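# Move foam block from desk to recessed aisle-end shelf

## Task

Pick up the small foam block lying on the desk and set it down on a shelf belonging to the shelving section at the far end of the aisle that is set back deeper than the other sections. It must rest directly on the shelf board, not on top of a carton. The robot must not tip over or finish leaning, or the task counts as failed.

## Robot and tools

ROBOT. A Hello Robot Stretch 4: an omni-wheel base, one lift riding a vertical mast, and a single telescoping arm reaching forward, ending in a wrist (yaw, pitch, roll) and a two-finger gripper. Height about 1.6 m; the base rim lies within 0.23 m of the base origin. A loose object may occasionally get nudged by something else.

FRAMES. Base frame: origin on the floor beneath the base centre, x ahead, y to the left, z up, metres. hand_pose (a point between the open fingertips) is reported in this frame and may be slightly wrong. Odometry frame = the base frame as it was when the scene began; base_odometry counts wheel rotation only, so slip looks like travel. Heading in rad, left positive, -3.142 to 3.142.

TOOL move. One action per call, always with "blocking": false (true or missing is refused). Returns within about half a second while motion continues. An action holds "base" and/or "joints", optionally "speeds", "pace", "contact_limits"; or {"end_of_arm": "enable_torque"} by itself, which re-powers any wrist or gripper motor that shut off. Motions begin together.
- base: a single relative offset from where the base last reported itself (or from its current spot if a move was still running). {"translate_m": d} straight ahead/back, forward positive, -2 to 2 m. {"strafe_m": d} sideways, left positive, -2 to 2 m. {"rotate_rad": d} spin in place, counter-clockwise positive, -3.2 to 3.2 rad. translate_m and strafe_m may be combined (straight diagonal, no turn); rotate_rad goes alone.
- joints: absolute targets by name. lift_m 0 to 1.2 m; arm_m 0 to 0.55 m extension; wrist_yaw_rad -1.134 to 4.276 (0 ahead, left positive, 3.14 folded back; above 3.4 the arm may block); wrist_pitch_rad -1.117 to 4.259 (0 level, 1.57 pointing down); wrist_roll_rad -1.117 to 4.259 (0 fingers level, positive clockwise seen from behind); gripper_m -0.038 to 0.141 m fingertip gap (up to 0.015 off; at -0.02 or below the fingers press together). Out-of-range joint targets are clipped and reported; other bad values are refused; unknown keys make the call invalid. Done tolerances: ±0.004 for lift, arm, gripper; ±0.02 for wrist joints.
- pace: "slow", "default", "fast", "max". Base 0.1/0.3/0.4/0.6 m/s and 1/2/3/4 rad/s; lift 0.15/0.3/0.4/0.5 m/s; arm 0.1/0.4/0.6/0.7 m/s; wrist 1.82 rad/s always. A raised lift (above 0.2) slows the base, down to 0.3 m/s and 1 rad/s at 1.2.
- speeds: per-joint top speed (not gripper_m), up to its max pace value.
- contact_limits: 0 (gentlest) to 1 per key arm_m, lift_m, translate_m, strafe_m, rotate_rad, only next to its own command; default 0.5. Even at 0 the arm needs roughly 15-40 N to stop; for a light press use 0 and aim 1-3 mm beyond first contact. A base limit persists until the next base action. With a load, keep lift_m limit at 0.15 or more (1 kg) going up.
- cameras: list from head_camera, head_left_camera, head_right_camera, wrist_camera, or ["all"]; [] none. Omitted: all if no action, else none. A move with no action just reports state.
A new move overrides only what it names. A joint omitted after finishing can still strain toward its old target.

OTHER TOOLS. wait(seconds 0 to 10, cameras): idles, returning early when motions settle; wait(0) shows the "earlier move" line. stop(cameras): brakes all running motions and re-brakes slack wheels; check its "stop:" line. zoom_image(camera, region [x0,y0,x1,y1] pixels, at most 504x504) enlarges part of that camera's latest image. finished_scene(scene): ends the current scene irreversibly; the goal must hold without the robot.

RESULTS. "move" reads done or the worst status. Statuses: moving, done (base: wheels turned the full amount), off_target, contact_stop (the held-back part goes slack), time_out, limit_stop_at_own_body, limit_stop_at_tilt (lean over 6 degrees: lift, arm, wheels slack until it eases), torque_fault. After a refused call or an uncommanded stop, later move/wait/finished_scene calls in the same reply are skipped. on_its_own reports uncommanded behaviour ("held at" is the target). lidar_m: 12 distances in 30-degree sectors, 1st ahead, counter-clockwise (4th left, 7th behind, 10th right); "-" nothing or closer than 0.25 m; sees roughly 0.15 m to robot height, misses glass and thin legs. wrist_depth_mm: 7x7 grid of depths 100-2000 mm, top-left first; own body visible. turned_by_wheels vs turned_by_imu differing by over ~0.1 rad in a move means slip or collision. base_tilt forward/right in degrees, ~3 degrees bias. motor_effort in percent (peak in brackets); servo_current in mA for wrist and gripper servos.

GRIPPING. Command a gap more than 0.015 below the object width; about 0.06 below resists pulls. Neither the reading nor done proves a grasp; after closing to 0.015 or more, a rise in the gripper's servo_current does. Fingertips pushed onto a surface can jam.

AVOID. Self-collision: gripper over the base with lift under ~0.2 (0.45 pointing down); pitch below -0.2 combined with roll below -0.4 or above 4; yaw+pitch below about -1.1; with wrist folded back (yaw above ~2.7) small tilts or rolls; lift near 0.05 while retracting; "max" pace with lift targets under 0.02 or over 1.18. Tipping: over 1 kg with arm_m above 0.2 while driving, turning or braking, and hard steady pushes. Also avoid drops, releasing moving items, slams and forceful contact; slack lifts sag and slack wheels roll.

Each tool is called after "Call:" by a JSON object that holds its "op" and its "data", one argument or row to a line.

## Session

Call:
{"op": "move", "data": {
  "blocking": false
}}

Scene clock: 0.00 s.
base_odometry: x=+0.000 y=+0.000 heading=+0.000
turned_by_wheels: +0.000
turned_by_imu: +0.000
base_tilt: forward=+0.3 right=+1.3
lidar_m: 2.07 2.07 2.46 1.38 1.39 1.68 2.12 2.13 1.58 1.40 1.41 2.39
base_status: not commanded
joint_positions: lift_m=+0.246 arm_m=+0.002 wrist_yaw_rad=+3.068 wrist_pitch_rad=+0.002 wrist_roll_rad=+0.000 gripper_m=+0.056
joint_status: not commanded
measured_speeds: all 0
motor_effort: lift_m=+20 arm_m=-4 wheel_0=+0 wheel_1=-1 wheel_2=+0
servo_current: wrist_yaw_rad=39 wrist_pitch_rad=46 wrist_roll_rad=26 gripper_m=39
hand_pose: x=-0.1080 y=+0.1084 z=+0.4236 quat_wxyz=(+0.037, -0.001, +0.000, +0.999) (m; base frame)
wrist_depth_mm: 135 139 - - - - - / 114 139 - - - - - / 117 140 - - - - - / 136 178 - - - - - / 1983 - - - - - - / 1430 1464 197 1255 1397 1537 1397 / 1025 878 1078 152 1042 1025 1098
pictures: head_camera, head_left_camera, head_right_camera, wrist_camera
camera_calibration:
wrist_camera: T_world_to_cam=[[0.121229, 0.991669, 0.0435412, -0.135586], [0.027947, 0.0404375, -0.998791, 0.474708], [-0.992231, 0.122299, -0.022812, 0.118862], [0, 0, 0, 1]] pos_world=[0.121109, 0.100724, 0.482749]

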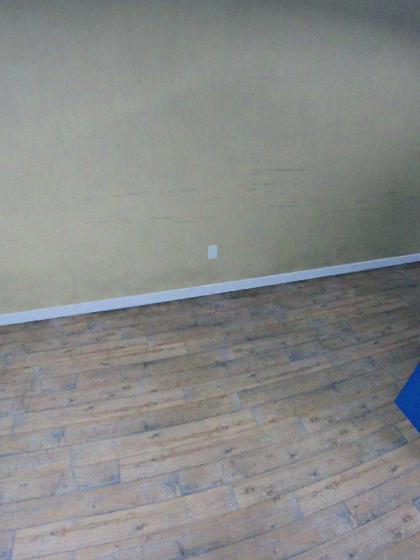

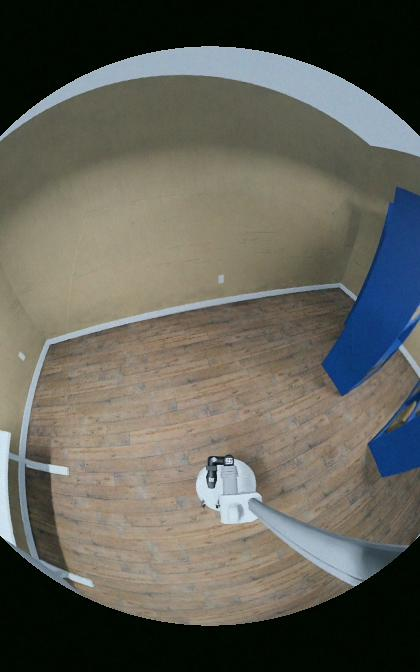

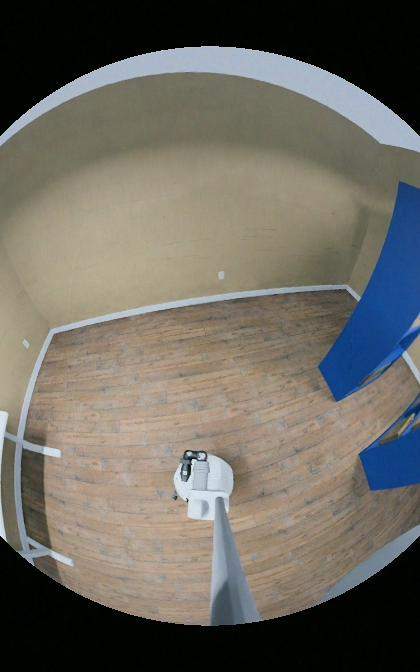

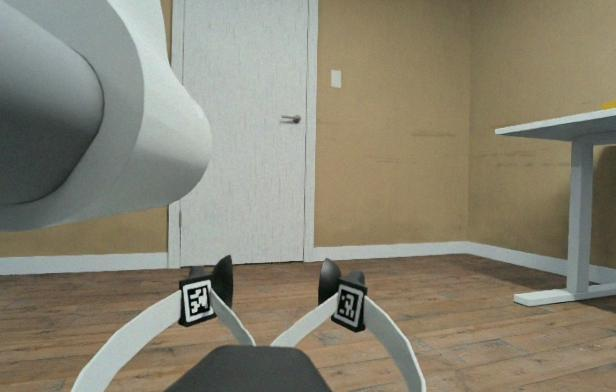

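Call:
{"op": "move", "data": {
  "blocking": false,
  "base": {"rotate_rad": 1.8},
  "joints": {"lift_m": 0.9, "wrist_yaw_rad": 0.0, "gripper_m": 0.13, "wrist_pitch_rad": 0.0}
}}

Call:
{"op": "wait", "data": {
  "seconds": 6,
  "cameras": ["all"]
}}

Call:
{"op": "zoom_image", "data": {
  "camera": "head_camera",
  "region": [60, 160, 360, 380]
}}

Scene clock: 8.37 s.
move: moving
base_odometry: x=+0.000 y=+0.000 heading=+0.261
turned_by_wheels: +0.261
turned_by_imu: +0.256
base_tilt: forward=+0.4 right=+1.5
lidar_m: 2.07 2.15 1.51 1.37 1.48 2.23 2.12 2.25 1.43 1.40 1.43 2.16
base_status: rotate_rad moving
joint_positions: lift_m=+0.285 arm_m=+0.002 wrist_yaw_rad=+2.464 wrist_pitch_rad=+0.002 wrist_roll_rad=+0.000 gripper_m=+0.076
joint_status: lift_m moving; wrist_yaw_rad moving; wrist_pitch_rad moving; gripper_m moving
measured_speeds: translate_m=+0.000 strafe_m=+0.000 rotate_rad=+0.990 lift_m=+0.148 arm_m=+0.000 wrist_yaw_rad=-1.814 wrist_pitch_rad=+0.000 wrist_roll_rad=+0.000
motor_effort: lift_m=+26(27) arm_m=-4(4) wheel_0=-7(8) wheel_1=-5(7) wheel_2=-8(8)
servo_current: wrist_yaw_rad=65(130) wrist_pitch_rad=46(65) wrist_roll_rad=26(33) gripper_m=72(91)
hand_pose: x=+0.0032 y=+0.2488 z=+0.4625 quat_wxyz=(+0.332, -0.001, +0.000, +0.943) (m; base frame)
wrist_depth_mm: - - - - - - - / - - - - - - - / - - - - - - - / - - - - - - - / - - - - - - - / 1499 1430 199 1618 193 1618 1499 / 1098 946 1118 149 1008 1098 1160
camera_calibration:
wrist_camera: T_world_to_cam=[[0.662606, 0.747701, 0.043561, -0.231063], [0.0459723, 0.0174492, -0.99879, 0.510435], [-0.747556, 0.663807, -0.0228116, 0.0774286], [0, 0, 0, 1]] pos_world=[0.18752, 0.112462, 0.521649]

Scene clock: 11.33 s.
earlier move: done
base_odometry: x=+0.000 y=+0.000 heading=+1.800
turned_by_wheels: +1.539
turned_by_imu: +1.519
base_tilt: forward=+0.2 right=+1.4
lidar_m: 1.37 1.44 2.21 2.12 2.20 1.46 1.42 1.41 2.19 2.07 2.14 2.28
base_status: done
joint_positions: lift_m=+0.900 arm_m=+0.002 wrist_yaw_rad=+0.004 wrist_pitch_rad=+0.002 wrist_roll_rad=+0.000 gripper_m=+0.130
joint_status: all done
measured_speeds: all 0
motor_effort: lift_m=+24(28) arm_m=-4(4) wheel_0=-2(9) wheel_1=-1(8) wheel_2=-2(9)
servo_current: wrist_yaw_rad=33(130) wrist_pitch_rad=39(65) wrist_roll_rad=26(33) gripper_m=46(111)
hand_pose: x=+0.4619 y=-0.0864 z=+1.0773 quat_wxyz=(+1.000, +0.000, +0.001, +0.002) (m; base frame)
wrist_depth_mm: - - - - - - - / - - - - - - - / - - - - - - - / - - - - - - - / - - - - - - - / - 188 171 - 202 - - / - - - - - - -
wait: 2.97 of 6 s (the move ended)
pictures: head_camera, head_left_camera, head_right_camera, wrist_camera
camera_calibration:
wrist_camera: T_world_to_cam=[[-0.0443924, -0.998067, 0.043499, -0.135347], [-0.0247458, -0.04243, -0.998793, 1.13675], [0.998708, -0.0454152, -0.0228144, -0.210987], [0, 0, 0, 1]] pos_world=[0.232835, -0.0964351, 1.13645]

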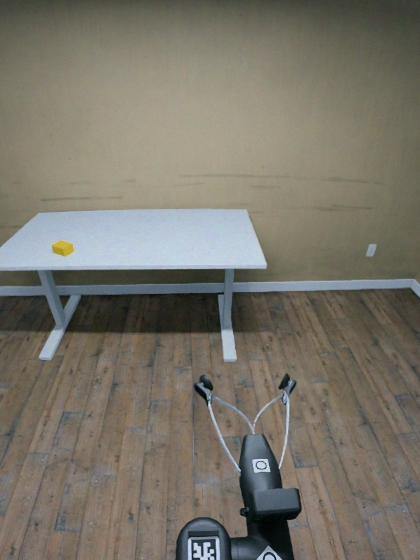

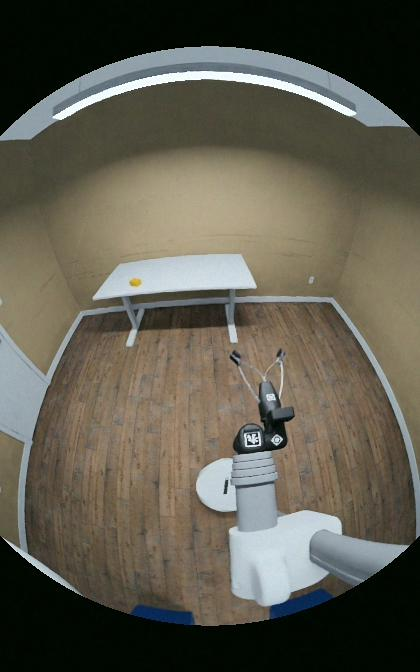

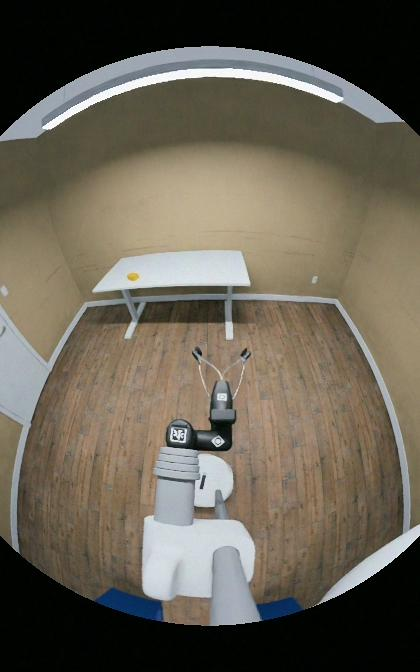

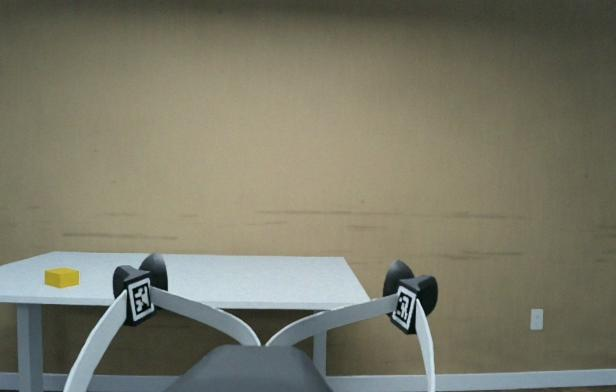

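Scaled by 1.680 from the camera's 420x560 image, which has a finer 1200x1600 frame.

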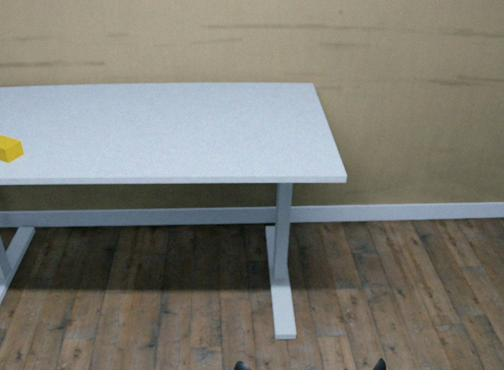

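Call:
{"op": "move", "data": {
  "blocking": false,
  "base": {"translate_m": 0.8, "strafe_m": 0.84},
  "joints": {"lift_m": 0.96, "wrist_pitch_rad": 0.9, "arm_m": 0.2}
}}

Call:
{"op": "wait", "data": {
  "seconds": 7,
  "cameras": ["head_camera", "wrist_camera"]
}}

Scene clock: 18.63 s.
move: moving
base_odometry: x=-0.029 y=+0.017 heading=+1.799
turned_by_wheels: +0.000
turned_by_imu: -0.001
base_tilt: forward=+0.4 right=+1.4
lidar_m: 1.33 1.43 2.14 2.09 2.19 1.48 1.44 1.41 2.21 2.10 2.15 2.28
base_status: translate_m moving; strafe_m moving
joint_positions: lift_m=+0.938 arm_m=+0.054 wrist_yaw_rad=+0.003 wrist_pitch_rad=+0.616 wrist_roll_rad=+0.000 gripper_m=+0.130
joint_status: lift_m moving; arm_m moving; wrist_pitch_rad moving
measured_speeds: translate_m=+0.088 strafe_m=+0.093 rotate_rad=+0.001 lift_m=+0.121 arm_m=+0.198 wrist_yaw_rad=+0.000 wrist_pitch_rad=+1.812 wrist_roll_rad=+0.000
motor_effort: lift_m=+24(27) arm_m=+7(10) wheel_0=-6(7) wheel_1=+8(9) wheel_2=-7(8)
servo_current: wrist_yaw_rad=39(46) wrist_pitch_rad=46(78) wrist_roll_rad=26(39) gripper_m=46(52)
hand_pose: x=+0.4609 y=-0.0867 z=+0.9491 quat_wxyz=(+0.953, +0.000, +0.303, +0.002) (m; base frame)
wrist_depth_mm: - - - - - - - / - - - - - - - / - - - - - - - / - - - - - - - / 1661 1661 1708 1708 1756 1756 1756 / 1397 206 1308 1499 216 1430 1464 / 1205 1182 1255 - 1281 1255 1281
camera_calibration:
wrist_camera: T_world_to_cam=[[-0.010882, -0.997938, 0.0632555, -0.164233], [-0.595916, -0.0443263, -0.801823, 1.08486], [0.802973, -0.0464204, -0.594204, 0.419439], [0, 0, 0, 1]] pos_world=[0.307897, -0.0963357, 1.12948]

Scene clock: 23.43 s.
earlier move: done
base_odometry: x=-0.999 y=+0.589 heading=+1.799
turned_by_wheels: +0.000
turned_by_imu: +0.002
base_tilt: forward=+0.4 right=+1.4
lidar_m: 0.58 0.63 1.36 1.27 1.34 1.88 2.19 2.47 3.03 2.89 0.86 0.61
base_status: done
joint_positions: lift_m=+0.960 arm_m=+0.200 wrist_yaw_rad=+0.003 wrist_pitch_rad=+0.899 wrist_roll_rad=+0.000 gripper_m=+0.130
joint_status: all done
measured_speeds: all 0
motor_effort: lift_m=+23(27) arm_m=+6(10) wheel_0=-2(7) wheel_1=+0(10) wheel_2=-1(9)
servo_current: wrist_yaw_rad=33(46) wrist_pitch_rad=33(78) wrist_roll_rad=26(39) gripper_m=46(59)
hand_pose: x=+0.5504 y=-0.0868 z=+0.9121 quat_wxyz=(+0.901, -0.001, +0.435, +0.001) (m; base frame)
wrist_depth_mm: - - - - - - - / - - - - - - - / - - - 424 - - - / - - - 410 - - - / - - - - - - - / 1118 195 177 1118 202 1138 1160 / 1025 1042 - - 1078 1078 1098
wait: 4.80 of 7 s (the move ended)
pictures: head_camera, wrist_camera
camera_calibration:
wrist_camera: T_world_to_cam=[[0.00731367, -0.997883, 0.0646174, -0.172344], [-0.796027, -0.0449195, -0.603592, 1.03779], [0.605217, -0.0470227, -0.794671, 0.617303], [0, 0, 0, 1]] pos_world=[0.453765, -0.0963355, 1.12809]

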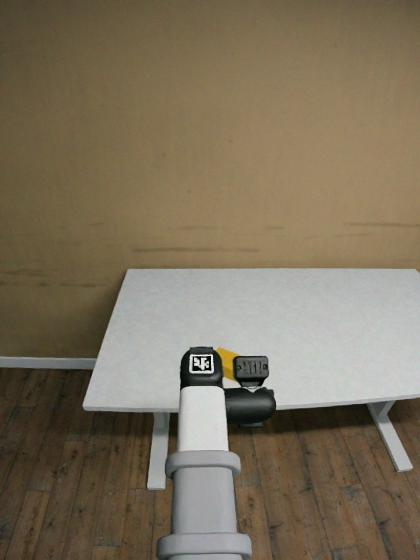

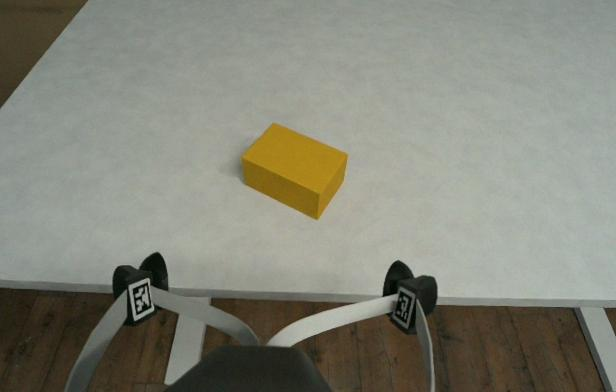

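Call:
{"op": "move", "data": {
  "blocking": false,
  "base": {"strafe_m": -0.2175},
  "joints": {"wrist_yaw_rad": 1.07, "arm_m": 0.406, "lift_m": 0.935}
}}

Call:
{"op": "wait", "data": {
  "seconds": 5,
  "cameras": ["wrist_camera"]
}}

Scene clock: 51.90 s.
move: moving
base_odometry: x=-0.963 y=+0.597 heading=+1.799
turned_by_wheels: +0.000
turned_by_imu: -0.001
base_tilt: forward=+0.3 right=+1.4
lidar_m: 0.57 0.62 1.42 1.31 1.39 1.90 2.17 2.44 3.01 2.82 0.87 0.61
base_status: strafe_m moving
joint_positions: lift_m=+0.936 arm_m=+0.252 wrist_yaw_rad=+0.603 wrist_pitch_rad=+0.899 wrist_roll_rad=+0.000 gripper_m=+0.130
joint_status: lift_m moving; arm_m moving; wrist_yaw_rad moving
measured_speeds: translate_m=+0.000 strafe_m=-0.143 rotate_rad=-0.001 lift_m=-0.025 arm_m=+0.198 wrist_yaw_rad=+1.806 wrist_pitch_rad=+0.000 wrist_roll_rad=+0.000
motor_effort: lift_m=+16(22) arm_m=+8(11) wheel_0=+9(9) wheel_1=-8(9) wheel_2=+0(2)
servo_current: wrist_yaw_rad=117(117) wrist_pitch_rad=46(46) wrist_roll_rad=26(33) gripper_m=52(52)
hand_pose: x=+0.6204 y=+0.0297 z=+0.8885 quat_wxyz=(+0.860, -0.129, +0.415, +0.267) (m; base frame)
wrist_depth_mm: - 1537 - - - - - / - 1661 - - - - - / 1464 - - - - - - / 1366 - - - 345 - - / 1229 1182 - - 336 320 - / 1098 205 177 - 195 - - / 1025 991 1025 - - - -
camera_calibration:
wrist_camera: T_world_to_cam=[[0.569225, -0.819636, 0.0646405, -0.40899], [-0.63183, -0.486392, -0.603501, 0.995726], [0.526092, 0.302686, -0.794738, 0.60036], [0, 0, 0, 1]] pos_world=[0.546092, -0.0326308, 1.10449]

Scene clock: 53.43 s.
earlier move: done
base_odometry: x=-0.788 y=+0.638 heading=+1.799
turned_by_wheels: +0.000
turned_by_imu: -0.001
base_tilt: forward=+0.4 right=+1.5
lidar_m: 0.57 0.63 1.61 1.44 1.58 2.16 2.19 2.38 2.78 2.67 0.84 0.62
base_status: done
joint_positions: lift_m=+0.935 arm_m=+0.406 wrist_yaw_rad=+1.066 wrist_pitch_rad=+0.899 wrist_roll_rad=+0.000 gripper_m=+0.130
joint_status: all done
measured_speeds: all 0
motor_effort: lift_m=+14(22) arm_m=+7(11) wheel_0=-1(10) wheel_1=+0(11) wheel_2=+0(2)
servo_current: wrist_yaw_rad=33(117) wrist_pitch_rad=52(59) wrist_roll_rad=20(33) gripper_m=46(52)
hand_pose: x=+0.7399 y=+0.1148 z=+0.8878 quat_wxyz=(+0.776, -0.221, +0.374, +0.458) (m; base frame)
wrist_depth_mm: - - - - - - - / - - - - - - - / 1537 - - - - - - / 1336 - - - - - - / 1229 - - 310 - - - / 1098 191 182 289 195 - - / 1008 991 - - - - -
wait: 1.53 of 5 s (the move ended)
pictures: wrist_camera
camera_calibration:
wrist_camera: T_world_to_cam=[[0.875645, -0.478616, 0.0645981, -0.67302], [-0.347691, -0.717566, -0.603499, 0.928479], [0.335198, 0.50599, -0.794743, 0.629104], [0, 0, 0, 1]] pos_world=[0.701276, 0.0258064, 1.10379]

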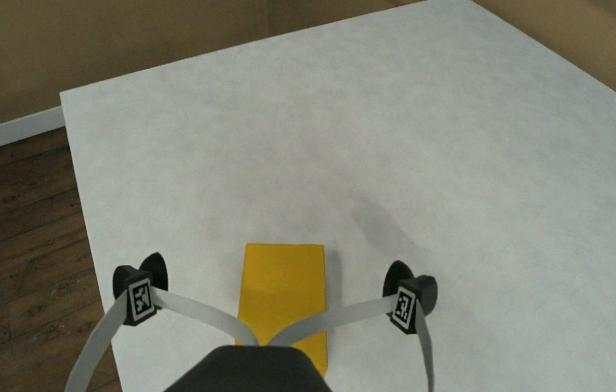

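Call:
{"op": "move", "data": {
  "blocking": false,
  "joints": {"lift_m": 0.841},
  "contact_limits": {"lift_m": 0.1},
  "pace": "slow"
}}

Call:
{"op": "wait", "data": {
  "seconds": 3,
  "cameras": ["wrist_camera"]
}}

Scene clock: 60.83 s.
move: moving
base_odometry: x=-0.788 y=+0.638 heading=+1.799
turned_by_wheels: +0.000
turned_by_imu: -0.001
base_tilt: forward=+0.4 right=+1.3
lidar_m: 0.56 0.62 1.61 1.46 1.56 2.15 2.17 2.37 2.78 2.68 0.86 0.61
base_status: not commanded
joint_positions: lift_m=+0.909 arm_m=+0.406 wrist_yaw_rad=+1.066 wrist_pitch_rad=+0.899 wrist_roll_rad=+0.000 gripper_m=+0.130
joint_status: lift_m moving
measured_speeds: translate_m=+0.000 strafe_m=+0.000 rotate_rad=+0.000 lift_m=-0.099 arm_m=+0.000 wrist_yaw_rad=+0.000 wrist_pitch_rad=+0.000 wrist_roll_rad=+0.000
motor_effort: lift_m=+13(15) arm_m=+7(7) wheel_0=-1(1) wheel_1=+0(0) wheel_2=+0(0)
servo_current: wrist_yaw_rad=33(39) wrist_pitch_rad=46(52) wrist_roll_rad=26(33) gripper_m=46(52)
contact_limits: lift_m 0.1
hand_pose: x=+0.7399 y=+0.1148 z=+0.8617 quat_wxyz=(+0.776, -0.221, +0.374, +0.458) (m; base frame)
wrist_depth_mm: - - - - - - - / - - - - - - - / 1464 - - - - - - / 1308 - - - - - - / 1182 - 290 291 - - - / 1060 188 182 265 195 - - / 991 - - - - - -
camera_calibration:
wrist_camera: T_world_to_cam=[[0.875645, -0.478616, 0.0645981, -0.671334], [-0.347691, -0.717566, -0.603499, 0.912728], [0.335198, 0.50599, -0.794743, 0.608361], [0, 0, 0, 1]] pos_world=[0.701276, 0.0258064, 1.07769]

Scene clock: 62.00 s.
earlier move: done
base_odometry: x=-0.788 y=+0.638 heading=+1.799
turned_by_wheels: +0.000
turned_by_imu: +0.000
base_tilt: forward=+0.4 right=+1.4
lidar_m: 0.58 0.61 1.62 1.46 1.59 2.14 2.17 2.37 2.82 2.67 0.83 0.62
base_status: not commanded
joint_positions: lift_m=+0.841 arm_m=+0.406 wrist_yaw_rad=+1.066 wrist_pitch_rad=+0.899 wrist_roll_rad=+0.000 gripper_m=+0.130
joint_status: all done
measured_speeds: all 0
motor_effort: lift_m=+14(16) arm_m=+7(7) wheel_0=-1(1) wheel_1=+0(0) wheel_2=+0(0)
servo_current: wrist_yaw_rad=39(52) wrist_pitch_rad=39(52) wrist_roll_rad=26(39) gripper_m=46(52)
contact_limits: lift_m 0.1
hand_pose: x=+0.7399 y=+0.1148 z=+0.7939 quat_wxyz=(+0.776, -0.221, +0.374, +0.458) (m; base frame)
wrist_depth_mm: - - - - - - - / - - - - - - - / 1397 - - - - - - / 1255 - 235 235 - - - / 1118 - 210 211 - - - / 1008 188 190 191 195 - - / 931 - - - - - -
wait: 1.17 of 3 s (the move ended)
pictures: wrist_camera
camera_calibration:
wrist_camera: T_world_to_cam=[[0.875645, -0.478616, 0.0645981, -0.666954], [-0.347691, -0.717566, -0.603499, 0.871811], [0.335198, 0.50599, -0.794743, 0.554478], [0, 0, 0, 1]] pos_world=[0.701276, 0.0258064, 1.00989]

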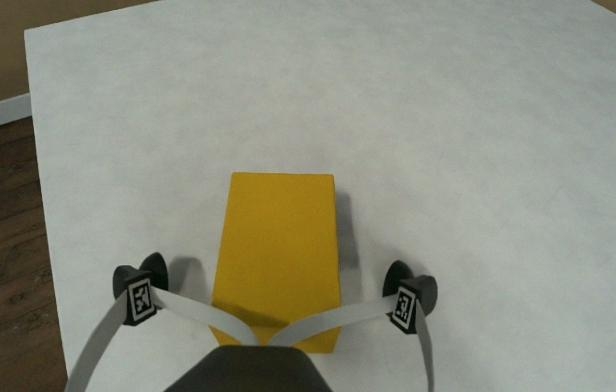

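Call:
{"op": "move", "data": {
  "blocking": false,
  "joints": {"lift_m": 0.835},
  "contact_limits": {"lift_m": 0.1},
  "pace": "slow"
}}

Call:
{"op": "wait", "data": {
  "seconds": 2,
  "cameras": ["wrist_camera"]
}}

Call:
{"op": "move", "data": {
  "blocking": false,
  "joints": {"gripper_m": 0.015}
}}

Call:
{"op": "wait", "data": {
  "seconds": 3,
  "cameras": ["wrist_camera"]
}}

Call:
{"op": "move", "data": {
  "blocking": false,
  "joints": {"lift_m": 0.95}
}}

Call:
{"op": "wait", "data": {
  "seconds": 3,
  "cameras": ["wrist_camera"]
}}

Scene clock: 70.67 s.
move: moving
base_odometry: x=-0.788 y=+0.638 heading=+1.799
turned_by_wheels: +0.000
turned_by_imu: -0.001
base_tilt: forward=+0.4 right=+1.4
lidar_m: 0.58 0.64 1.60 1.48 1.57 2.16 2.19 2.38 2.81 2.67 0.88 0.61
base_status: not commanded
joint_positions: lift_m=+0.835 arm_m=+0.406 wrist_yaw_rad=+1.066 wrist_pitch_rad=+0.899 wrist_roll_rad=+0.000 gripper_m=+0.130
joint_status: lift_m moving
measured_speeds: all 0
motor_effort: lift_m=+14(16) arm_m=+7(7) wheel_0=-1(1) wheel_1=+0(0) wheel_2=+0(0)
servo_current: wrist_yaw_rad=39(46) wrist_pitch_rad=39(46) wrist_roll_rad=26(33) gripper_m=39(52)
contact_limits: lift_m 0.1
hand_pose: x=+0.7399 y=+0.1148 z=+0.7879 quat_wxyz=(+0.776, -0.221, +0.374, +0.458) (m; base frame)
wrist_depth_mm: - - - - - - - / - - - - - - - / - - - - - - - / 1229 - 228 229 - - - / 1098 - 204 206 - - - / 991 188 185 189 195 - - / 917 - - - - - -
camera_calibration:
wrist_camera: T_world_to_cam=[[0.875645, -0.478616, 0.0645981, -0.666566], [-0.347691, -0.717566, -0.603499, 0.86819], [0.335198, 0.50599, -0.794743, 0.549709], [0, 0, 0, 1]] pos_world=[0.701276, 0.0258064, 1.00389]

Scene clock: 70.80 s.
earlier move: done
base_odometry: x=-0.788 y=+0.638 heading=+1.799
turned_by_wheels: +0.000
turned_by_imu: +0.000
base_tilt: forward=+0.4 right=+1.5
lidar_m: 0.56 0.62 1.59 1.47 1.55 2.16 2.20 2.39 2.81 2.66 0.88 0.62
base_status: not commanded
joint_positions: lift_m=+0.835 arm_m=+0.406 wrist_yaw_rad=+1.066 wrist_pitch_rad=+0.899 wrist_roll_rad=+0.000 gripper_m=+0.130
joint_status: all done
measured_speeds: all 0
motor_effort: lift_m=+14(16) arm_m=+7(7) wheel_0=-1(1) wheel_1=+0(0) wheel_2=+0(0)
servo_current: wrist_yaw_rad=33(46) wrist_pitch_rad=33(52) wrist_roll_rad=26(33) gripper_m=46(52)
contact_limits: lift_m 0.1
hand_pose: x=+0.7399 y=+0.1148 z=+0.7879 quat_wxyz=(+0.776, -0.221, +0.374, +0.458) (m; base frame)
wrist_depth_mm: - - - - - - - / - - - - - - - / - - - - - - - / 1255 - 228 229 - - - / 1098 - 204 205 - - - / 1008 188 185 189 195 - - / 917 - - - - - -
wait: 0.13 of 2 s (the move ended)
pictures: wrist_camera
camera_calibration:
wrist_camera: T_world_to_cam=[[0.875645, -0.478616, 0.0645981, -0.666566], [-0.347691, -0.717566, -0.603499, 0.86819], [0.335198, 0.50599, -0.794743, 0.549709], [0, 0, 0, 1]] pos_world=[0.701276, 0.0258064, 1.00389]

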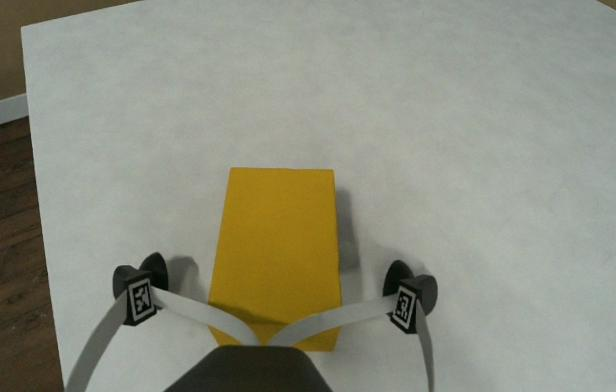

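Scene clock: 71.30 s.
move: moving
base_odometry: x=-0.788 y=+0.638 heading=+1.799
turned_by_wheels: +0.000
turned_by_imu: +0.000
base_tilt: forward=+0.3 right=+1.4
lidar_m: 0.56 0.62 1.60 1.47 1.58 2.16 2.20 2.34 2.78 2.65 0.87 0.62
base_status: not commanded
joint_positions: lift_m=+0.835 arm_m=+0.406 wrist_yaw_rad=+1.066 wrist_pitch_rad=+0.899 wrist_roll_rad=+0.000 gripper_m=+0.116
joint_status: gripper_m moving
measured_speeds: all 0
motor_effort: lift_m=+14(14) arm_m=+7(7) wheel_0=-1(1) wheel_1=+0(0) wheel_2=+0(0)
servo_current: wrist_yaw_rad=39(39) wrist_pitch_rad=46(59) wrist_roll_rad=33(33) gripper_m=98(98)
contact_limits: lift_m 0.1
hand_pose: x=+0.7399 y=+0.1148 z=+0.7879 quat_wxyz=(+0.776, -0.221, +0.374, +0.458) (m; base frame)
wrist_depth_mm: - - - - - - - / - - - - - - - / - - - - - - - / 1229 - 228 229 - - - / 1098 - 204 206 - - - / 991 185 185 189 193 - - / 904 - - - - - -
camera_calibration:
wrist_camera: T_world_to_cam=[[0.875645, -0.478616, 0.0645981, -0.666566], [-0.347691, -0.717566, -0.603499, 0.86819], [0.335198, 0.50599, -0.794743, 0.549709], [0, 0, 0, 1]] pos_world=[0.701276, 0.0258064, 1.00389]

Scene clock: 72.83 s.
earlier move: done
base_odometry: x=-0.788 y=+0.638 heading=+1.799
turned_by_wheels: +0.000
turned_by_imu: +0.000
base_tilt: forward=+0.3 right=+1.3
lidar_m: 0.54 0.61 1.60 1.49 1.57 2.13 2.17 2.37 2.81 2.65 0.86 0.60
base_status: not commanded
joint_positions: lift_m=+0.835 arm_m=+0.406 wrist_yaw_rad=+1.066 wrist_pitch_rad=+0.899 wrist_roll_rad=+0.000 gripper_m=+0.016
joint_status: all done
measured_speeds: all 0
motor_effort: lift_m=+14(14) arm_m=+7(7) wheel_0=-1(1) wheel_1=+0(0) wheel_2=+0(0)
servo_current: wrist_yaw_rad=39(46) wrist_pitch_rad=46(59) wrist_roll_rad=26(33) gripper_m=117(234)
contact_limits: lift_m 0.1
hand_pose: x=+0.7399 y=+0.1148 z=+0.7879 quat_wxyz=(+0.776, -0.221, +0.374, +0.458) (m; base frame)
wrist_depth_mm: - - - - - - - / - - - - - - - / - - - - - - - / 1229 - 213 217 - - - / 1098 - 191 193 - - - / 991 176 176 174 180 - - / 904 - - 165 - - -
wait: 1.53 of 3 s (the move ended)
pictures: wrist_camera
camera_calibration:
wrist_camera: T_world_to_cam=[[0.875645, -0.478616, 0.0645981, -0.666566], [-0.347691, -0.717566, -0.603499, 0.86819], [0.335198, 0.50599, -0.794743, 0.549709], [0, 0, 0, 1]] pos_world=[0.701276, 0.0258064, 1.00389]

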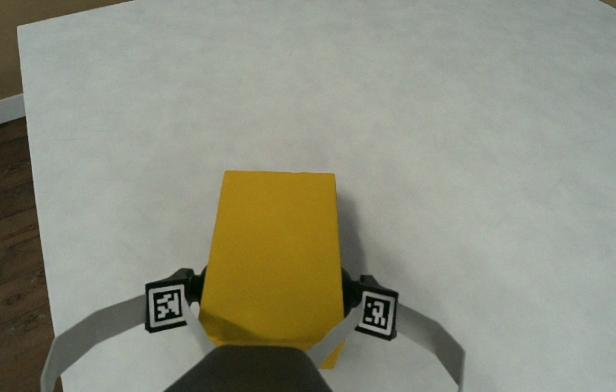

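Scene clock: 73.33 s.
move: moving
base_odometry: x=-0.788 y=+0.638 heading=+1.799
turned_by_wheels: +0.000
turned_by_imu: +0.000
base_tilt: forward=+0.3 right=+1.4
lidar_m: 0.57 0.61 1.60 1.48 1.55 2.13 2.20 2.38 2.77 2.68 0.83 0.60
base_status: not commanded
joint_positions: lift_m=+0.874 arm_m=+0.406 wrist_yaw_rad=+1.066 wrist_pitch_rad=+0.899 wrist_roll_rad=+0.000 gripper_m=+0.016
joint_status: lift_m moving
measured_speeds: translate_m=+0.000 strafe_m=+0.000 rotate_rad=+0.000 lift_m=+0.149 arm_m=+0.000 wrist_yaw_rad=+0.000 wrist_pitch_rad=+0.000 wrist_roll_rad=+0.000
motor_effort: lift_m=+25(27) arm_m=+7(7) wheel_0=-1(1) wheel_1=+0(0) wheel_2=+0(0)
servo_current: wrist_yaw_rad=33(46) wrist_pitch_rad=33(52) wrist_roll_rad=26(33) gripper_m=111(124)
hand_pose: x=+0.7399 y=+0.1148 z=+0.8263 quat_wxyz=(+0.776, -0.221, +0.374, +0.458) (m; base frame)
wrist_depth_mm: - - - - - - - / - - - - - - - / 1430 - - - - - - / 1281 - 214 216 - - - / 1160 - 191 193 - - - / 1042 175 176 174 180 - - / 931 - - 165 - - -
camera_calibration:
wrist_camera: T_world_to_cam=[[0.875629, -0.478639, 0.0646361, -0.669069], [-0.347714, -0.717602, -0.603442, 0.891262], [0.335214, 0.505916, -0.794783, 0.58018], [0, 0, 0, 1]] pos_world=[0.701276, 0.0258065, 1.04219]

Scene clock: 74.37 s.
earlier move: done
base_odometry: x=-0.788 y=+0.638 heading=+1.799
turned_by_wheels: +0.000
turned_by_imu: +0.000
base_tilt: forward=+0.3 right=+1.4
lidar_m: 0.58 0.62 1.62 1.48 1.59 2.17 2.18 2.35 2.82 2.67 0.87 0.60
base_status: not commanded
joint_positions: lift_m=+0.950 arm_m=+0.406 wrist_yaw_rad=+1.066 wrist_pitch_rad=+0.899 wrist_roll_rad=+0.000 gripper_m=+0.016
joint_status: all done
measured_speeds: all 0
motor_effort: lift_m=+24(27) arm_m=+7(7) wheel_0=-1(1) wheel_1=+0(0) wheel_2=+0(0)
servo_current: wrist_yaw_rad=39(46) wrist_pitch_rad=39(52) wrist_roll_rad=33(33) gripper_m=111(124)
hand_pose: x=+0.7399 y=+0.1148 z=+0.9020 quat_wxyz=(+0.776, -0.221, +0.374, +0.458) (m; base frame)
wrist_depth_mm: - - - - - - - / - - - - - - - / 1499 - - - - - - / 1366 - 213 216 - - - / 1255 - 191 193 - - - / 1118 177 176 175 180 - - / 1025 - - 165 - - -
wait: 1.03 of 3 s (the move ended)
pictures: wrist_camera
camera_calibration:
wrist_camera: T_world_to_cam=[[0.875629, -0.478639, 0.0646361, -0.673968], [-0.347714, -0.717602, -0.603442, 0.937003], [0.335214, 0.505916, -0.794783, 0.640425], [0, 0, 0, 1]] pos_world=[0.701276, 0.0258065, 1.11799]

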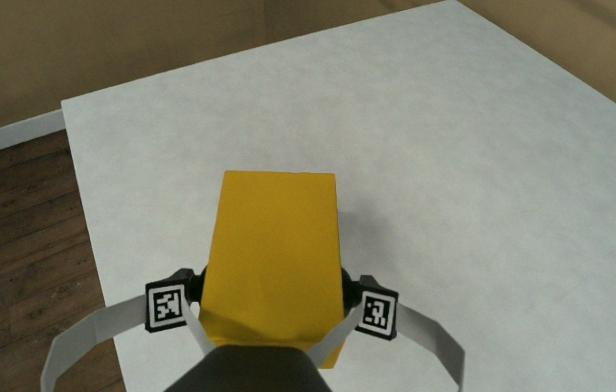

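Call:
{"op": "move", "data": {
  "blocking": false,
  "base": {"translate_m": -0.8, "strafe_m": -0.5},
  "joints": {"arm_m": 0.0}
}}

Call:
{"op": "wait", "data": {
  "seconds": 6
}}

Call:
{"op": "move", "data": {
  "blocking": false,
  "base": {"rotate_rad": 3.18},
  "joints": {"wrist_yaw_rad": 2.6}
}}

Call:
{"op": "wait", "data": {
  "seconds": 6,
  "cameras": ["all"]
}}

Call:
{"op": "zoom_image", "data": {
  "camera": "head_camera",
  "region": [60, 0, 360, 420]
}}

Scene clock: 83.43 s.
move: moving
base_odometry: x=-0.762 y=+0.612 heading=+1.800
turned_by_wheels: +0.000
turned_by_imu: +0.000
base_tilt: forward=+0.5 right=+1.6
lidar_m: 0.62 0.67 1.63 1.48 1.57 2.16 2.13 2.33 2.77 2.64 0.91 0.64
base_status: translate_m moving; strafe_m moving
joint_positions: lift_m=+0.950 arm_m=+0.354 wrist_yaw_rad=+1.066 wrist_pitch_rad=+0.899 wrist_roll_rad=+0.000 gripper_m=+0.016
joint_status: arm_m moving
joint sent to its limit — arm_m, lower limit.
measured_speeds: translate_m=-0.118 strafe_m=-0.075 rotate_rad=+0.001 lift_m=+0.000 arm_m=-0.198 wrist_yaw_rad=+0.000 wrist_pitch_rad=+0.000 wrist_roll_rad=+0.000
motor_effort: lift_m=+24(24) arm_m=-8(10) wheel_0=+3(3) wheel_1=-8(10) wheel_2=+10(10)
servo_current: wrist_yaw_rad=46(46) wrist_pitch_rad=46(52) wrist_roll_rad=26(33) gripper_m=111(124)
hand_pose: x=+0.6880 y=+0.1148 z=+0.9020 quat_wxyz=(+0.776, -0.221, +0.374, +0.458) (m; base frame)
wrist_depth_mm: - - - - - - - / - - - - - - - / 1537 1576 - - - - - / 1366 1430 214 216 - - - / 1229 1255 191 193 - - - / 1118 181 176 174 180 - - / 1025 1042 1008 165 - - -
camera_calibration:
wrist_camera: T_world_to_cam=[[0.875629, -0.478639, 0.0646361, -0.628523], [-0.347714, -0.717602, -0.603442, 0.918956], [0.335214, 0.505916, -0.794783, 0.657822], [0, 0, 0, 1]] pos_world=[0.649376, 0.0258065, 1.11799]

Scene clock: 87.43 s.
earlier move: done
base_odometry: x=-0.119 y=-0.028 heading=+1.800
turned_by_wheels: +0.000
turned_by_imu: -0.003
base_tilt: forward=+0.3 right=+1.4
lidar_m: 1.34 1.42 2.07 1.97 2.10 1.48 1.41 1.45 2.29 2.20 2.26 1.40
base_status: done
joint_positions: lift_m=+0.950 arm_m=+0.002 wrist_yaw_rad=+1.067 wrist_pitch_rad=+0.899 wrist_roll_rad=+0.000 gripper_m=+0.016
joint_status: all done
joint sent to its limit — arm_m, lower limit.
measured_speeds: all 0
motor_effort: lift_m=+24(24) arm_m=-6(10) wheel_0=+4(6) wheel_1=+0(11) wheel_2=-1(10)
servo_current: wrist_yaw_rad=39(46) wrist_pitch_rad=39(52) wrist_roll_rad=26(39) gripper_m=111(124)
hand_pose: x=+0.3366 y=+0.1148 z=+0.9021 quat_wxyz=(+0.776, -0.221, +0.374, +0.458) (m; base frame)
wrist_depth_mm: - 1983 - - - - - / 1808 1808 1863 1863 1863 1921 1863 / 1576 1576 1576 1618 1618 1661 1661 / 1397 1366 1336 216 1464 1464 1464 / 1229 1229 199 193 1308 1281 1308 / 1138 181 176 175 182 1205 1182 / 1008 1042 1042 165 1060 1025 1078
wait: 4.00 of 6 s (the move ended)
camera_calibration:
wrist_camera: T_world_to_cam=[[0.875706, -0.478497, 0.0646488, -0.320874], [-0.347605, -0.717684, -0.603407, 0.796761], [0.335126, 0.505935, -0.794808, 0.77575], [0, 0, 0, 1]] pos_world=[0.297976, 0.0258063, 1.11809]

Scene clock: 87.93 s.
move: moving
base_odometry: x=-0.119 y=-0.028 heading=+2.028
turned_by_wheels: +0.228
turned_by_imu: +0.225
base_tilt: forward=+0.4 right=+1.4
lidar_m: 1.37 1.59 2.01 1.96 2.27 1.40 1.43 1.57 2.22 2.21 2.47 1.38
base_status: rotate_rad moving
joint_positions: lift_m=+0.950 arm_m=+0.002 wrist_yaw_rad=+1.671 wrist_pitch_rad=+0.899 wrist_roll_rad=+0.000 gripper_m=+0.016
joint_status: wrist_yaw_rad moving
measured_speeds: translate_m=-0.001 strafe_m=+0.000 rotate_rad=+0.872 lift_m=+0.000 arm_m=+0.000 wrist_yaw_rad=+1.792 wrist_pitch_rad=+0.000 wrist_roll_rad=+0.000
motor_effort: lift_m=+24(24) arm_m=-6(7) wheel_0=-7(7) wheel_1=-5(6) wheel_2=-8(8)
servo_current: wrist_yaw_rad=104(124) wrist_pitch_rad=39(46) wrist_roll_rad=26(33) gripper_m=124(124)
hand_pose: x=+0.2424 y=+0.1872 z=+0.9020 quat_wxyz=(+0.604, -0.322, +0.292, +0.668) (m; base frame)
wrist_depth_mm: - - - - - - - / 1756 1808 1808 1863 1921 1863 1921 / 1618 1576 1661 1618 1618 1618 1661 / 1430 1430 1336 216 1464 1464 1499 / 1255 1255 199 192 1308 1308 1308 / 1118 181 176 174 182 1182 1182 / 1025 1042 1025 165 1060 1042 1078
camera_calibration:
wrist_camera: T_world_to_cam=[[0.992488, 0.103866, 0.0646474, -0.341076], [0.121779, -0.788136, -0.603333, 0.715225], [-0.0117148, 0.606673, -0.794865, 0.83589], [0, 0, 0, 1]] pos_world=[0.261206, 0.0920086, 1.11799]

Scene clock: 90.53 s.
earlier move: done
base_odometry: x=-0.119 y=-0.028 heading=-1.304
turned_by_wheels: +2.951
turned_by_imu: +2.913
base_tilt: forward=+0.4 right=+1.4
lidar_m: 1.39 1.43 2.32 2.21 2.31 1.44 1.37 1.45 2.08 1.99 2.09 1.43
base_status: done
joint_positions: lift_m=+0.950 arm_m=+0.002 wrist_yaw_rad=+2.597 wrist_pitch_rad=+0.899 wrist_roll_rad=+0.000 gripper_m=+0.016
joint_status: all done
measured_speeds: all 0
motor_effort: lift_m=+24(24) arm_m=-7(7) wheel_0=-4(8) wheel_1=-2(8) wheel_2=-1(9)
servo_current: wrist_yaw_rad=39(130) wrist_pitch_rad=33(59) wrist_roll_rad=26(33) gripper_m=111(124)
hand_pose: x=+0.0653 y=+0.1678 z=+0.9020 quat_wxyz=(+0.242, -0.419, +0.117, +0.867) (m; base frame)
wrist_depth_mm: - - - - - - - / 1808 1808 1808 1921 1921 1921 1921 / 1537 1576 1618 1576 1618 1618 1661 / 1397 1397 1366 216 1464 1464 1464 / 1255 1255 198 193 1308 1308 1336 / 1098 181 176 174 183 1205 1182 / 392 1025 820 165 1042 1042 1078
wait: 2.60 of 6 s (the move ended)
pictures: head_camera, head_left_camera, head_right_camera, wrist_camera
camera_calibration:
wrist_camera: T_world_to_cam=[[0.513899, 0.855415, 0.0646045, -0.258102], [0.702869, -0.376684, -0.603394, 0.61458], [-0.491816, 0.355492, -0.794822, 0.919174], [0, 0, 0, 1]] pos_world=[0.152735, 0.125528, 1.11809]

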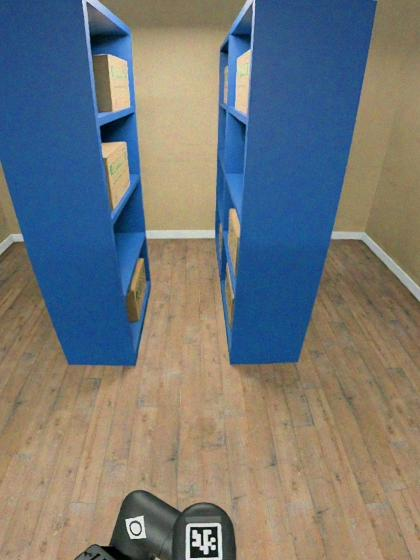

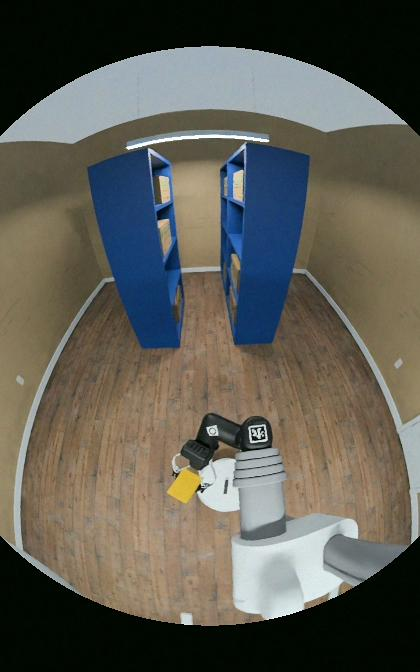

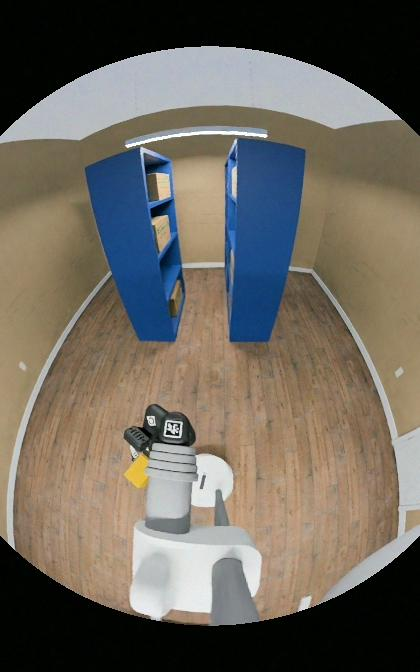

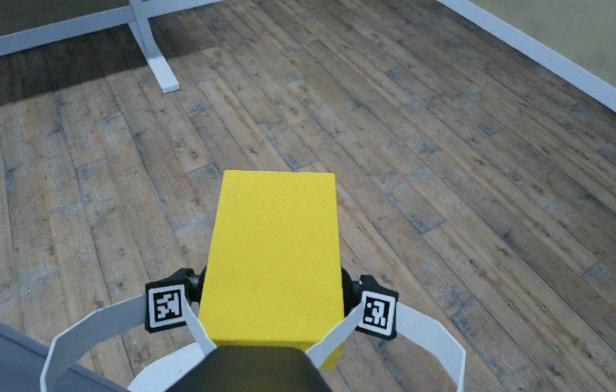

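Scaled by 1.200 from the camera's 420x560 image, which has a finer 1200x1600 frame.

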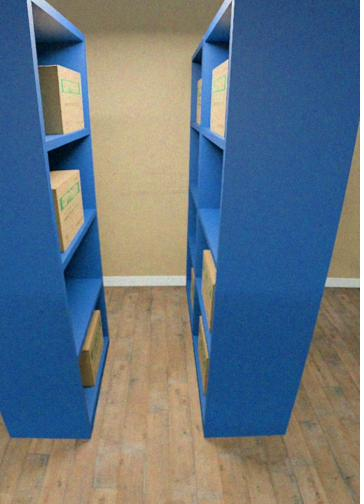

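Call:
{"op": "move", "data": {
  "blocking": false,
  "base": {"translate_m": 0.75, "strafe_m": 0.11}
}}

Call:
{"op": "wait", "data": {
  "seconds": 5
}}

Call:
{"op": "move", "data": {
  "blocking": false,
  "base": {"rotate_rad": 1.58}
}}

Call:
{"op": "wait", "data": {
  "seconds": 5,
  "cameras": ["all"]
}}

Call:
{"op": "zoom_image", "data": {
  "camera": "head_camera",
  "region": [0, 270, 60, 330]
}}

Call:
{"op": "zoom_image", "data": {
  "camera": "head_camera",
  "region": [360, 270, 420, 330]
}}

Call:
{"op": "zoom_image", "data": {
  "camera": "head_right_camera",
  "region": [260, 340, 420, 600]
}}

Scene clock: 105.93 s.
move: moving
base_odometry: x=-0.106 y=-0.058 heading=-1.304
turned_by_wheels: +0.000
turned_by_imu: -0.001
base_tilt: forward=+0.5 right=+1.4
lidar_m: 1.33 1.41 2.31 2.20 2.30 1.48 1.42 1.48 2.07 1.97 2.10 1.40
base_status: translate_m moving; strafe_m moving
joint_positions: lift_m=+0.950 arm_m=+0.002 wrist_yaw_rad=+2.597 wrist_pitch_rad=+0.899 wrist_roll_rad=+0.000 gripper_m=+0.016
joint_status: not commanded
measured_speeds: translate_m=+0.124 strafe_m=+0.016 rotate_rad=+0.004 lift_m=+0.000 arm_m=+0.000 wrist_yaw_rad=+0.000 wrist_pitch_rad=+0.000 wrist_roll_rad=+0.000
motor_effort: lift_m=+24(24) arm_m=-6(6) wheel_0=+5(6) wheel_1=+7(7) wheel_2=-9(9)
servo_current: wrist_yaw_rad=39(46) wrist_pitch_rad=39(46) wrist_roll_rad=26(33) gripper_m=117(124)
hand_pose: x=+0.0653 y=+0.1678 z=+0.9020 quat_wxyz=(+0.242, -0.419, +0.117, +0.867) (m; base frame)
wrist_depth_mm: - - - - - - - / 1756 1808 1863 1863 1921 1921 1863 / 1576 1576 1576 1618 1661 1661 1708 / 1397 1397 1336 216 1464 1464 1464 / 1255 1281 199 193 1308 1281 1308 / 1118 181 176 175 183 1205 1205 / 394 1025 831 165 1060 1042 1098
camera_calibration:
wrist_camera: T_world_to_cam=[[0.51376, 0.855497, 0.0646197, -0.258057], [0.702957, -0.376579, -0.603357, 0.614582], [-0.491836, 0.355405, -0.794849, 0.919169], [0, 0, 0, 1]] pos_world=[0.152635, 0.125529, 1.11809]

Scene clock: 109.43 s.
earlier move: done
base_odometry: x=+0.185 y=-0.722 heading=-1.304
turned_by_wheels: +0.000
turned_by_imu: -0.001
base_tilt: forward=+0.3 right=+1.2
lidar_m: 1.12 0.71 0.91 2.10 2.19 2.99 2.94 2.24 2.20 2.10 0.91 0.71
base_status: done
joint_positions: lift_m=+0.950 arm_m=+0.002 wrist_yaw_rad=+2.597 wrist_pitch_rad=+0.899 wrist_roll_rad=+0.000 gripper_m=+0.016
joint_status: not commanded
measured_speeds: all 0
motor_effort: lift_m=+24(24) arm_m=-6(6) wheel_0=+4(6) wheel_1=+1(8) wheel_2=+0(11)
servo_current: wrist_yaw_rad=26(46) wrist_pitch_rad=46(59) wrist_roll_rad=33(33) gripper_m=111(130)
hand_pose: x=+0.0653 y=+0.1677 z=+0.9020 quat_wxyz=(+0.242, -0.419, +0.117, +0.867) (m; base frame)
wrist_depth_mm: - - - - - - - / 1808 1863 1863 1863 1921 1983 1863 / 1576 1576 1618 1618 1661 1661 1708 / 1397 1397 1366 216 1430 1464 1499 / 1255 1255 199 193 1281 1308 1336 / 1138 181 176 174 183 1205 1182 / 397 1042 820 165 1060 1025 1098
wait: 3.50 of 5 s (the move ended)
camera_calibration:
wrist_camera: T_world_to_cam=[[0.51376, 0.855497, 0.0646197, -0.258057], [0.702957, -0.376579, -0.603357, 0.614582], [-0.491836, 0.355405, -0.794849, 0.919169], [0, 0, 0, 1]] pos_world=[0.152635, 0.125529, 1.11809]

Scene clock: 109.93 s.
move: moving
base_odometry: x=+0.185 y=-0.722 heading=-1.076
turned_by_wheels: +0.228
turned_by_imu: +0.225
base_tilt: forward=+0.3 right=+1.4
lidar_m: 0.71 0.73 2.12 2.10 2.40 2.12 2.69 2.52 2.10 2.10 0.79 0.70
base_status: rotate_rad moving
joint_positions: lift_m=+0.950 arm_m=+0.002 wrist_yaw_rad=+2.597 wrist_pitch_rad=+0.899 wrist_roll_rad=+0.000 gripper_m=+0.016
joint_status: not commanded
measured_speeds: translate_m=+0.002 strafe_m=+0.002 rotate_rad=+0.870 lift_m=+0.000 arm_m=+0.000 wrist_yaw_rad=+0.000 wrist_pitch_rad=+0.000 wrist_roll_rad=+0.000
motor_effort: lift_m=+24(24) arm_m=-6(6) wheel_0=-6(7) wheel_1=-3(6) wheel_2=-8(8)
servo_current: wrist_yaw_rad=39(46) wrist_pitch_rad=33(52) wrist_roll_rad=26(33) gripper_m=117(117)
hand_pose: x=+0.0653 y=+0.1677 z=+0.9020 quat_wxyz=(+0.242, -0.419, +0.117, +0.867) (m; base frame)
wrist_depth_mm: - - - - - - - / 1808 1863 1863 1863 1921 1921 1921 / 1576 1576 1618 1618 1618 1661 1708 / 1397 1430 1336 216 1430 1464 1464 / 1255 1255 199 193 1308 1308 1336 / 1118 181 176 174 183 1182 1160 / 399 1025 820 165 1078 1060 1098
camera_calibration:
wrist_camera: T_world_to_cam=[[0.51376, 0.855497, 0.0646197, -0.258057], [0.702957, -0.376579, -0.603357, 0.614582], [-0.491836, 0.355405, -0.794849, 0.919169], [0, 0, 0, 1]] pos_world=[0.152635, 0.125529, 1.11809]

Scene clock: 111.63 s.
earlier move: done
base_odometry: x=+0.185 y=-0.722 heading=+0.276
turned_by_wheels: +1.352
turned_by_imu: +1.334
base_tilt: forward=+0.4 right=+1.5
lidar_m: 2.09 2.15 2.98 2.13 2.24 2.21 2.10 0.95 0.70 1.11 0.69 0.92
base_status: done
joint_positions: lift_m=+0.950 arm_m=+0.002 wrist_yaw_rad=+2.597 wrist_pitch_rad=+0.899 wrist_roll_rad=+0.000 gripper_m=+0.016
joint_status: not commanded
measured_speeds: all 0
motor_effort: lift_m=+24(24) arm_m=-6(6) wheel_0=-1(8) wheel_1=-2(7) wheel_2=+0(8)
servo_current: wrist_yaw_rad=26(46) wrist_pitch_rad=52(52) wrist_roll_rad=26(33) gripper_m=124(130)
hand_pose: x=+0.0653 y=+0.1677 z=+0.9021 quat_wxyz=(+0.242, -0.419, +0.117, +0.867) (m; base frame)
wrist_depth_mm: - - - - - - - / 1808 1808 1863 1863 1921 1921 1983 / 1576 1576 1618 1618 1661 1661 1708 / 1397 1397 1366 216 1430 1464 1499 / 1229 1255 199 193 1255 1308 1308 / 1118 181 176 175 183 1205 1205 / 392 1008 820 165 1078 1042 1098
wait: 1.70 of 5 s (the move ended)
pictures: head_camera, head_left_camera, head_right_camera, wrist_camera
camera_calibration:
wrist_camera: T_world_to_cam=[[0.51376, 0.855497, 0.0646197, -0.258057], [0.702957, -0.376579, -0.603357, 0.614582], [-0.491836, 0.355405, -0.794849, 0.919169], [0, 0, 0, 1]] pos_world=[0.152635, 0.125529, 1.11809]

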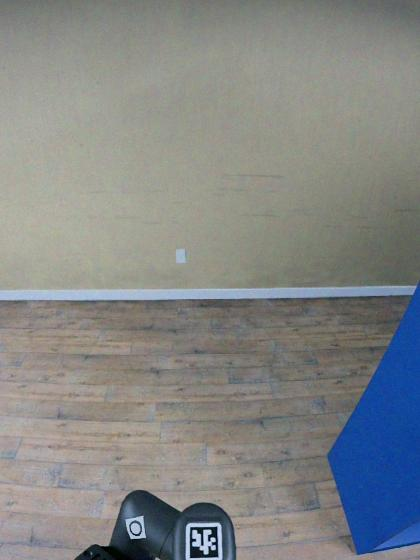

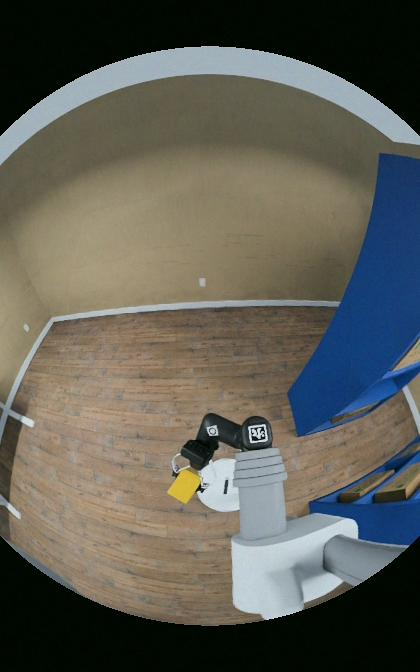

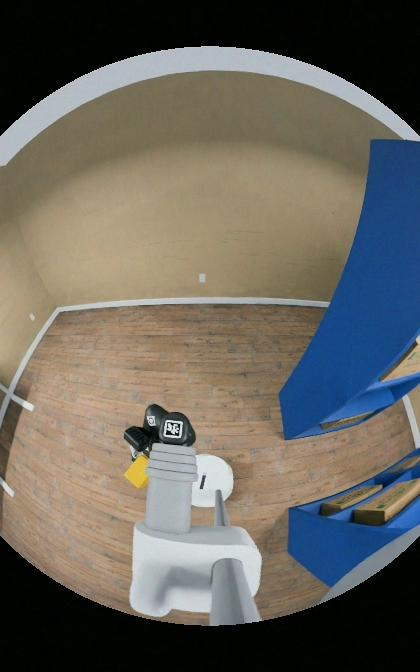

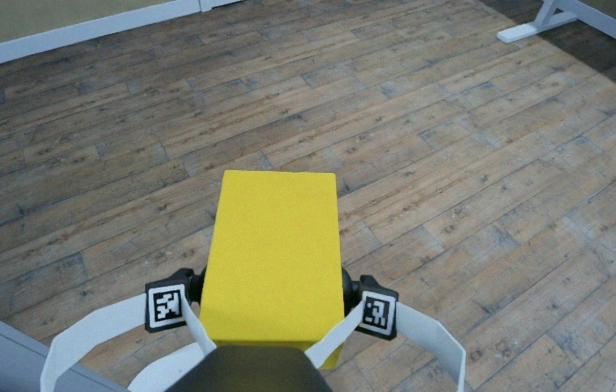

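Scaled by 8.400 from the camera's 420x560 image, which has a finer 1200x1600 frame.

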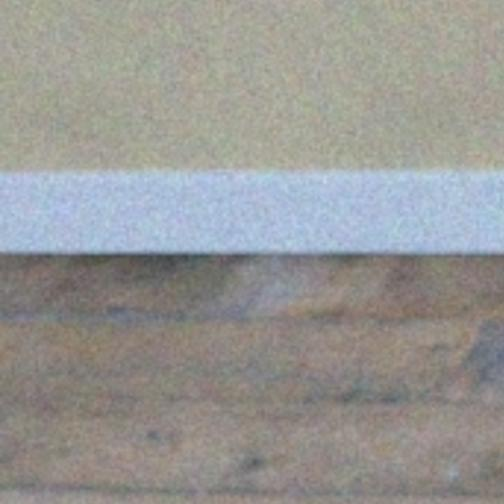

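Scaled by 8.400 from the camera's 420x560 image, which has a finer 1200x1600 frame.

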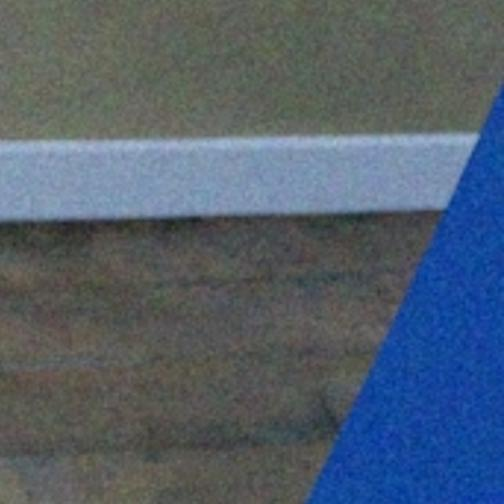

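Scaled by 1.938 from the camera's 420x672 image, which has a finer 600x960 frame.

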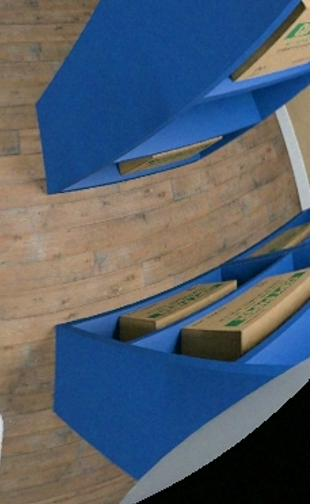

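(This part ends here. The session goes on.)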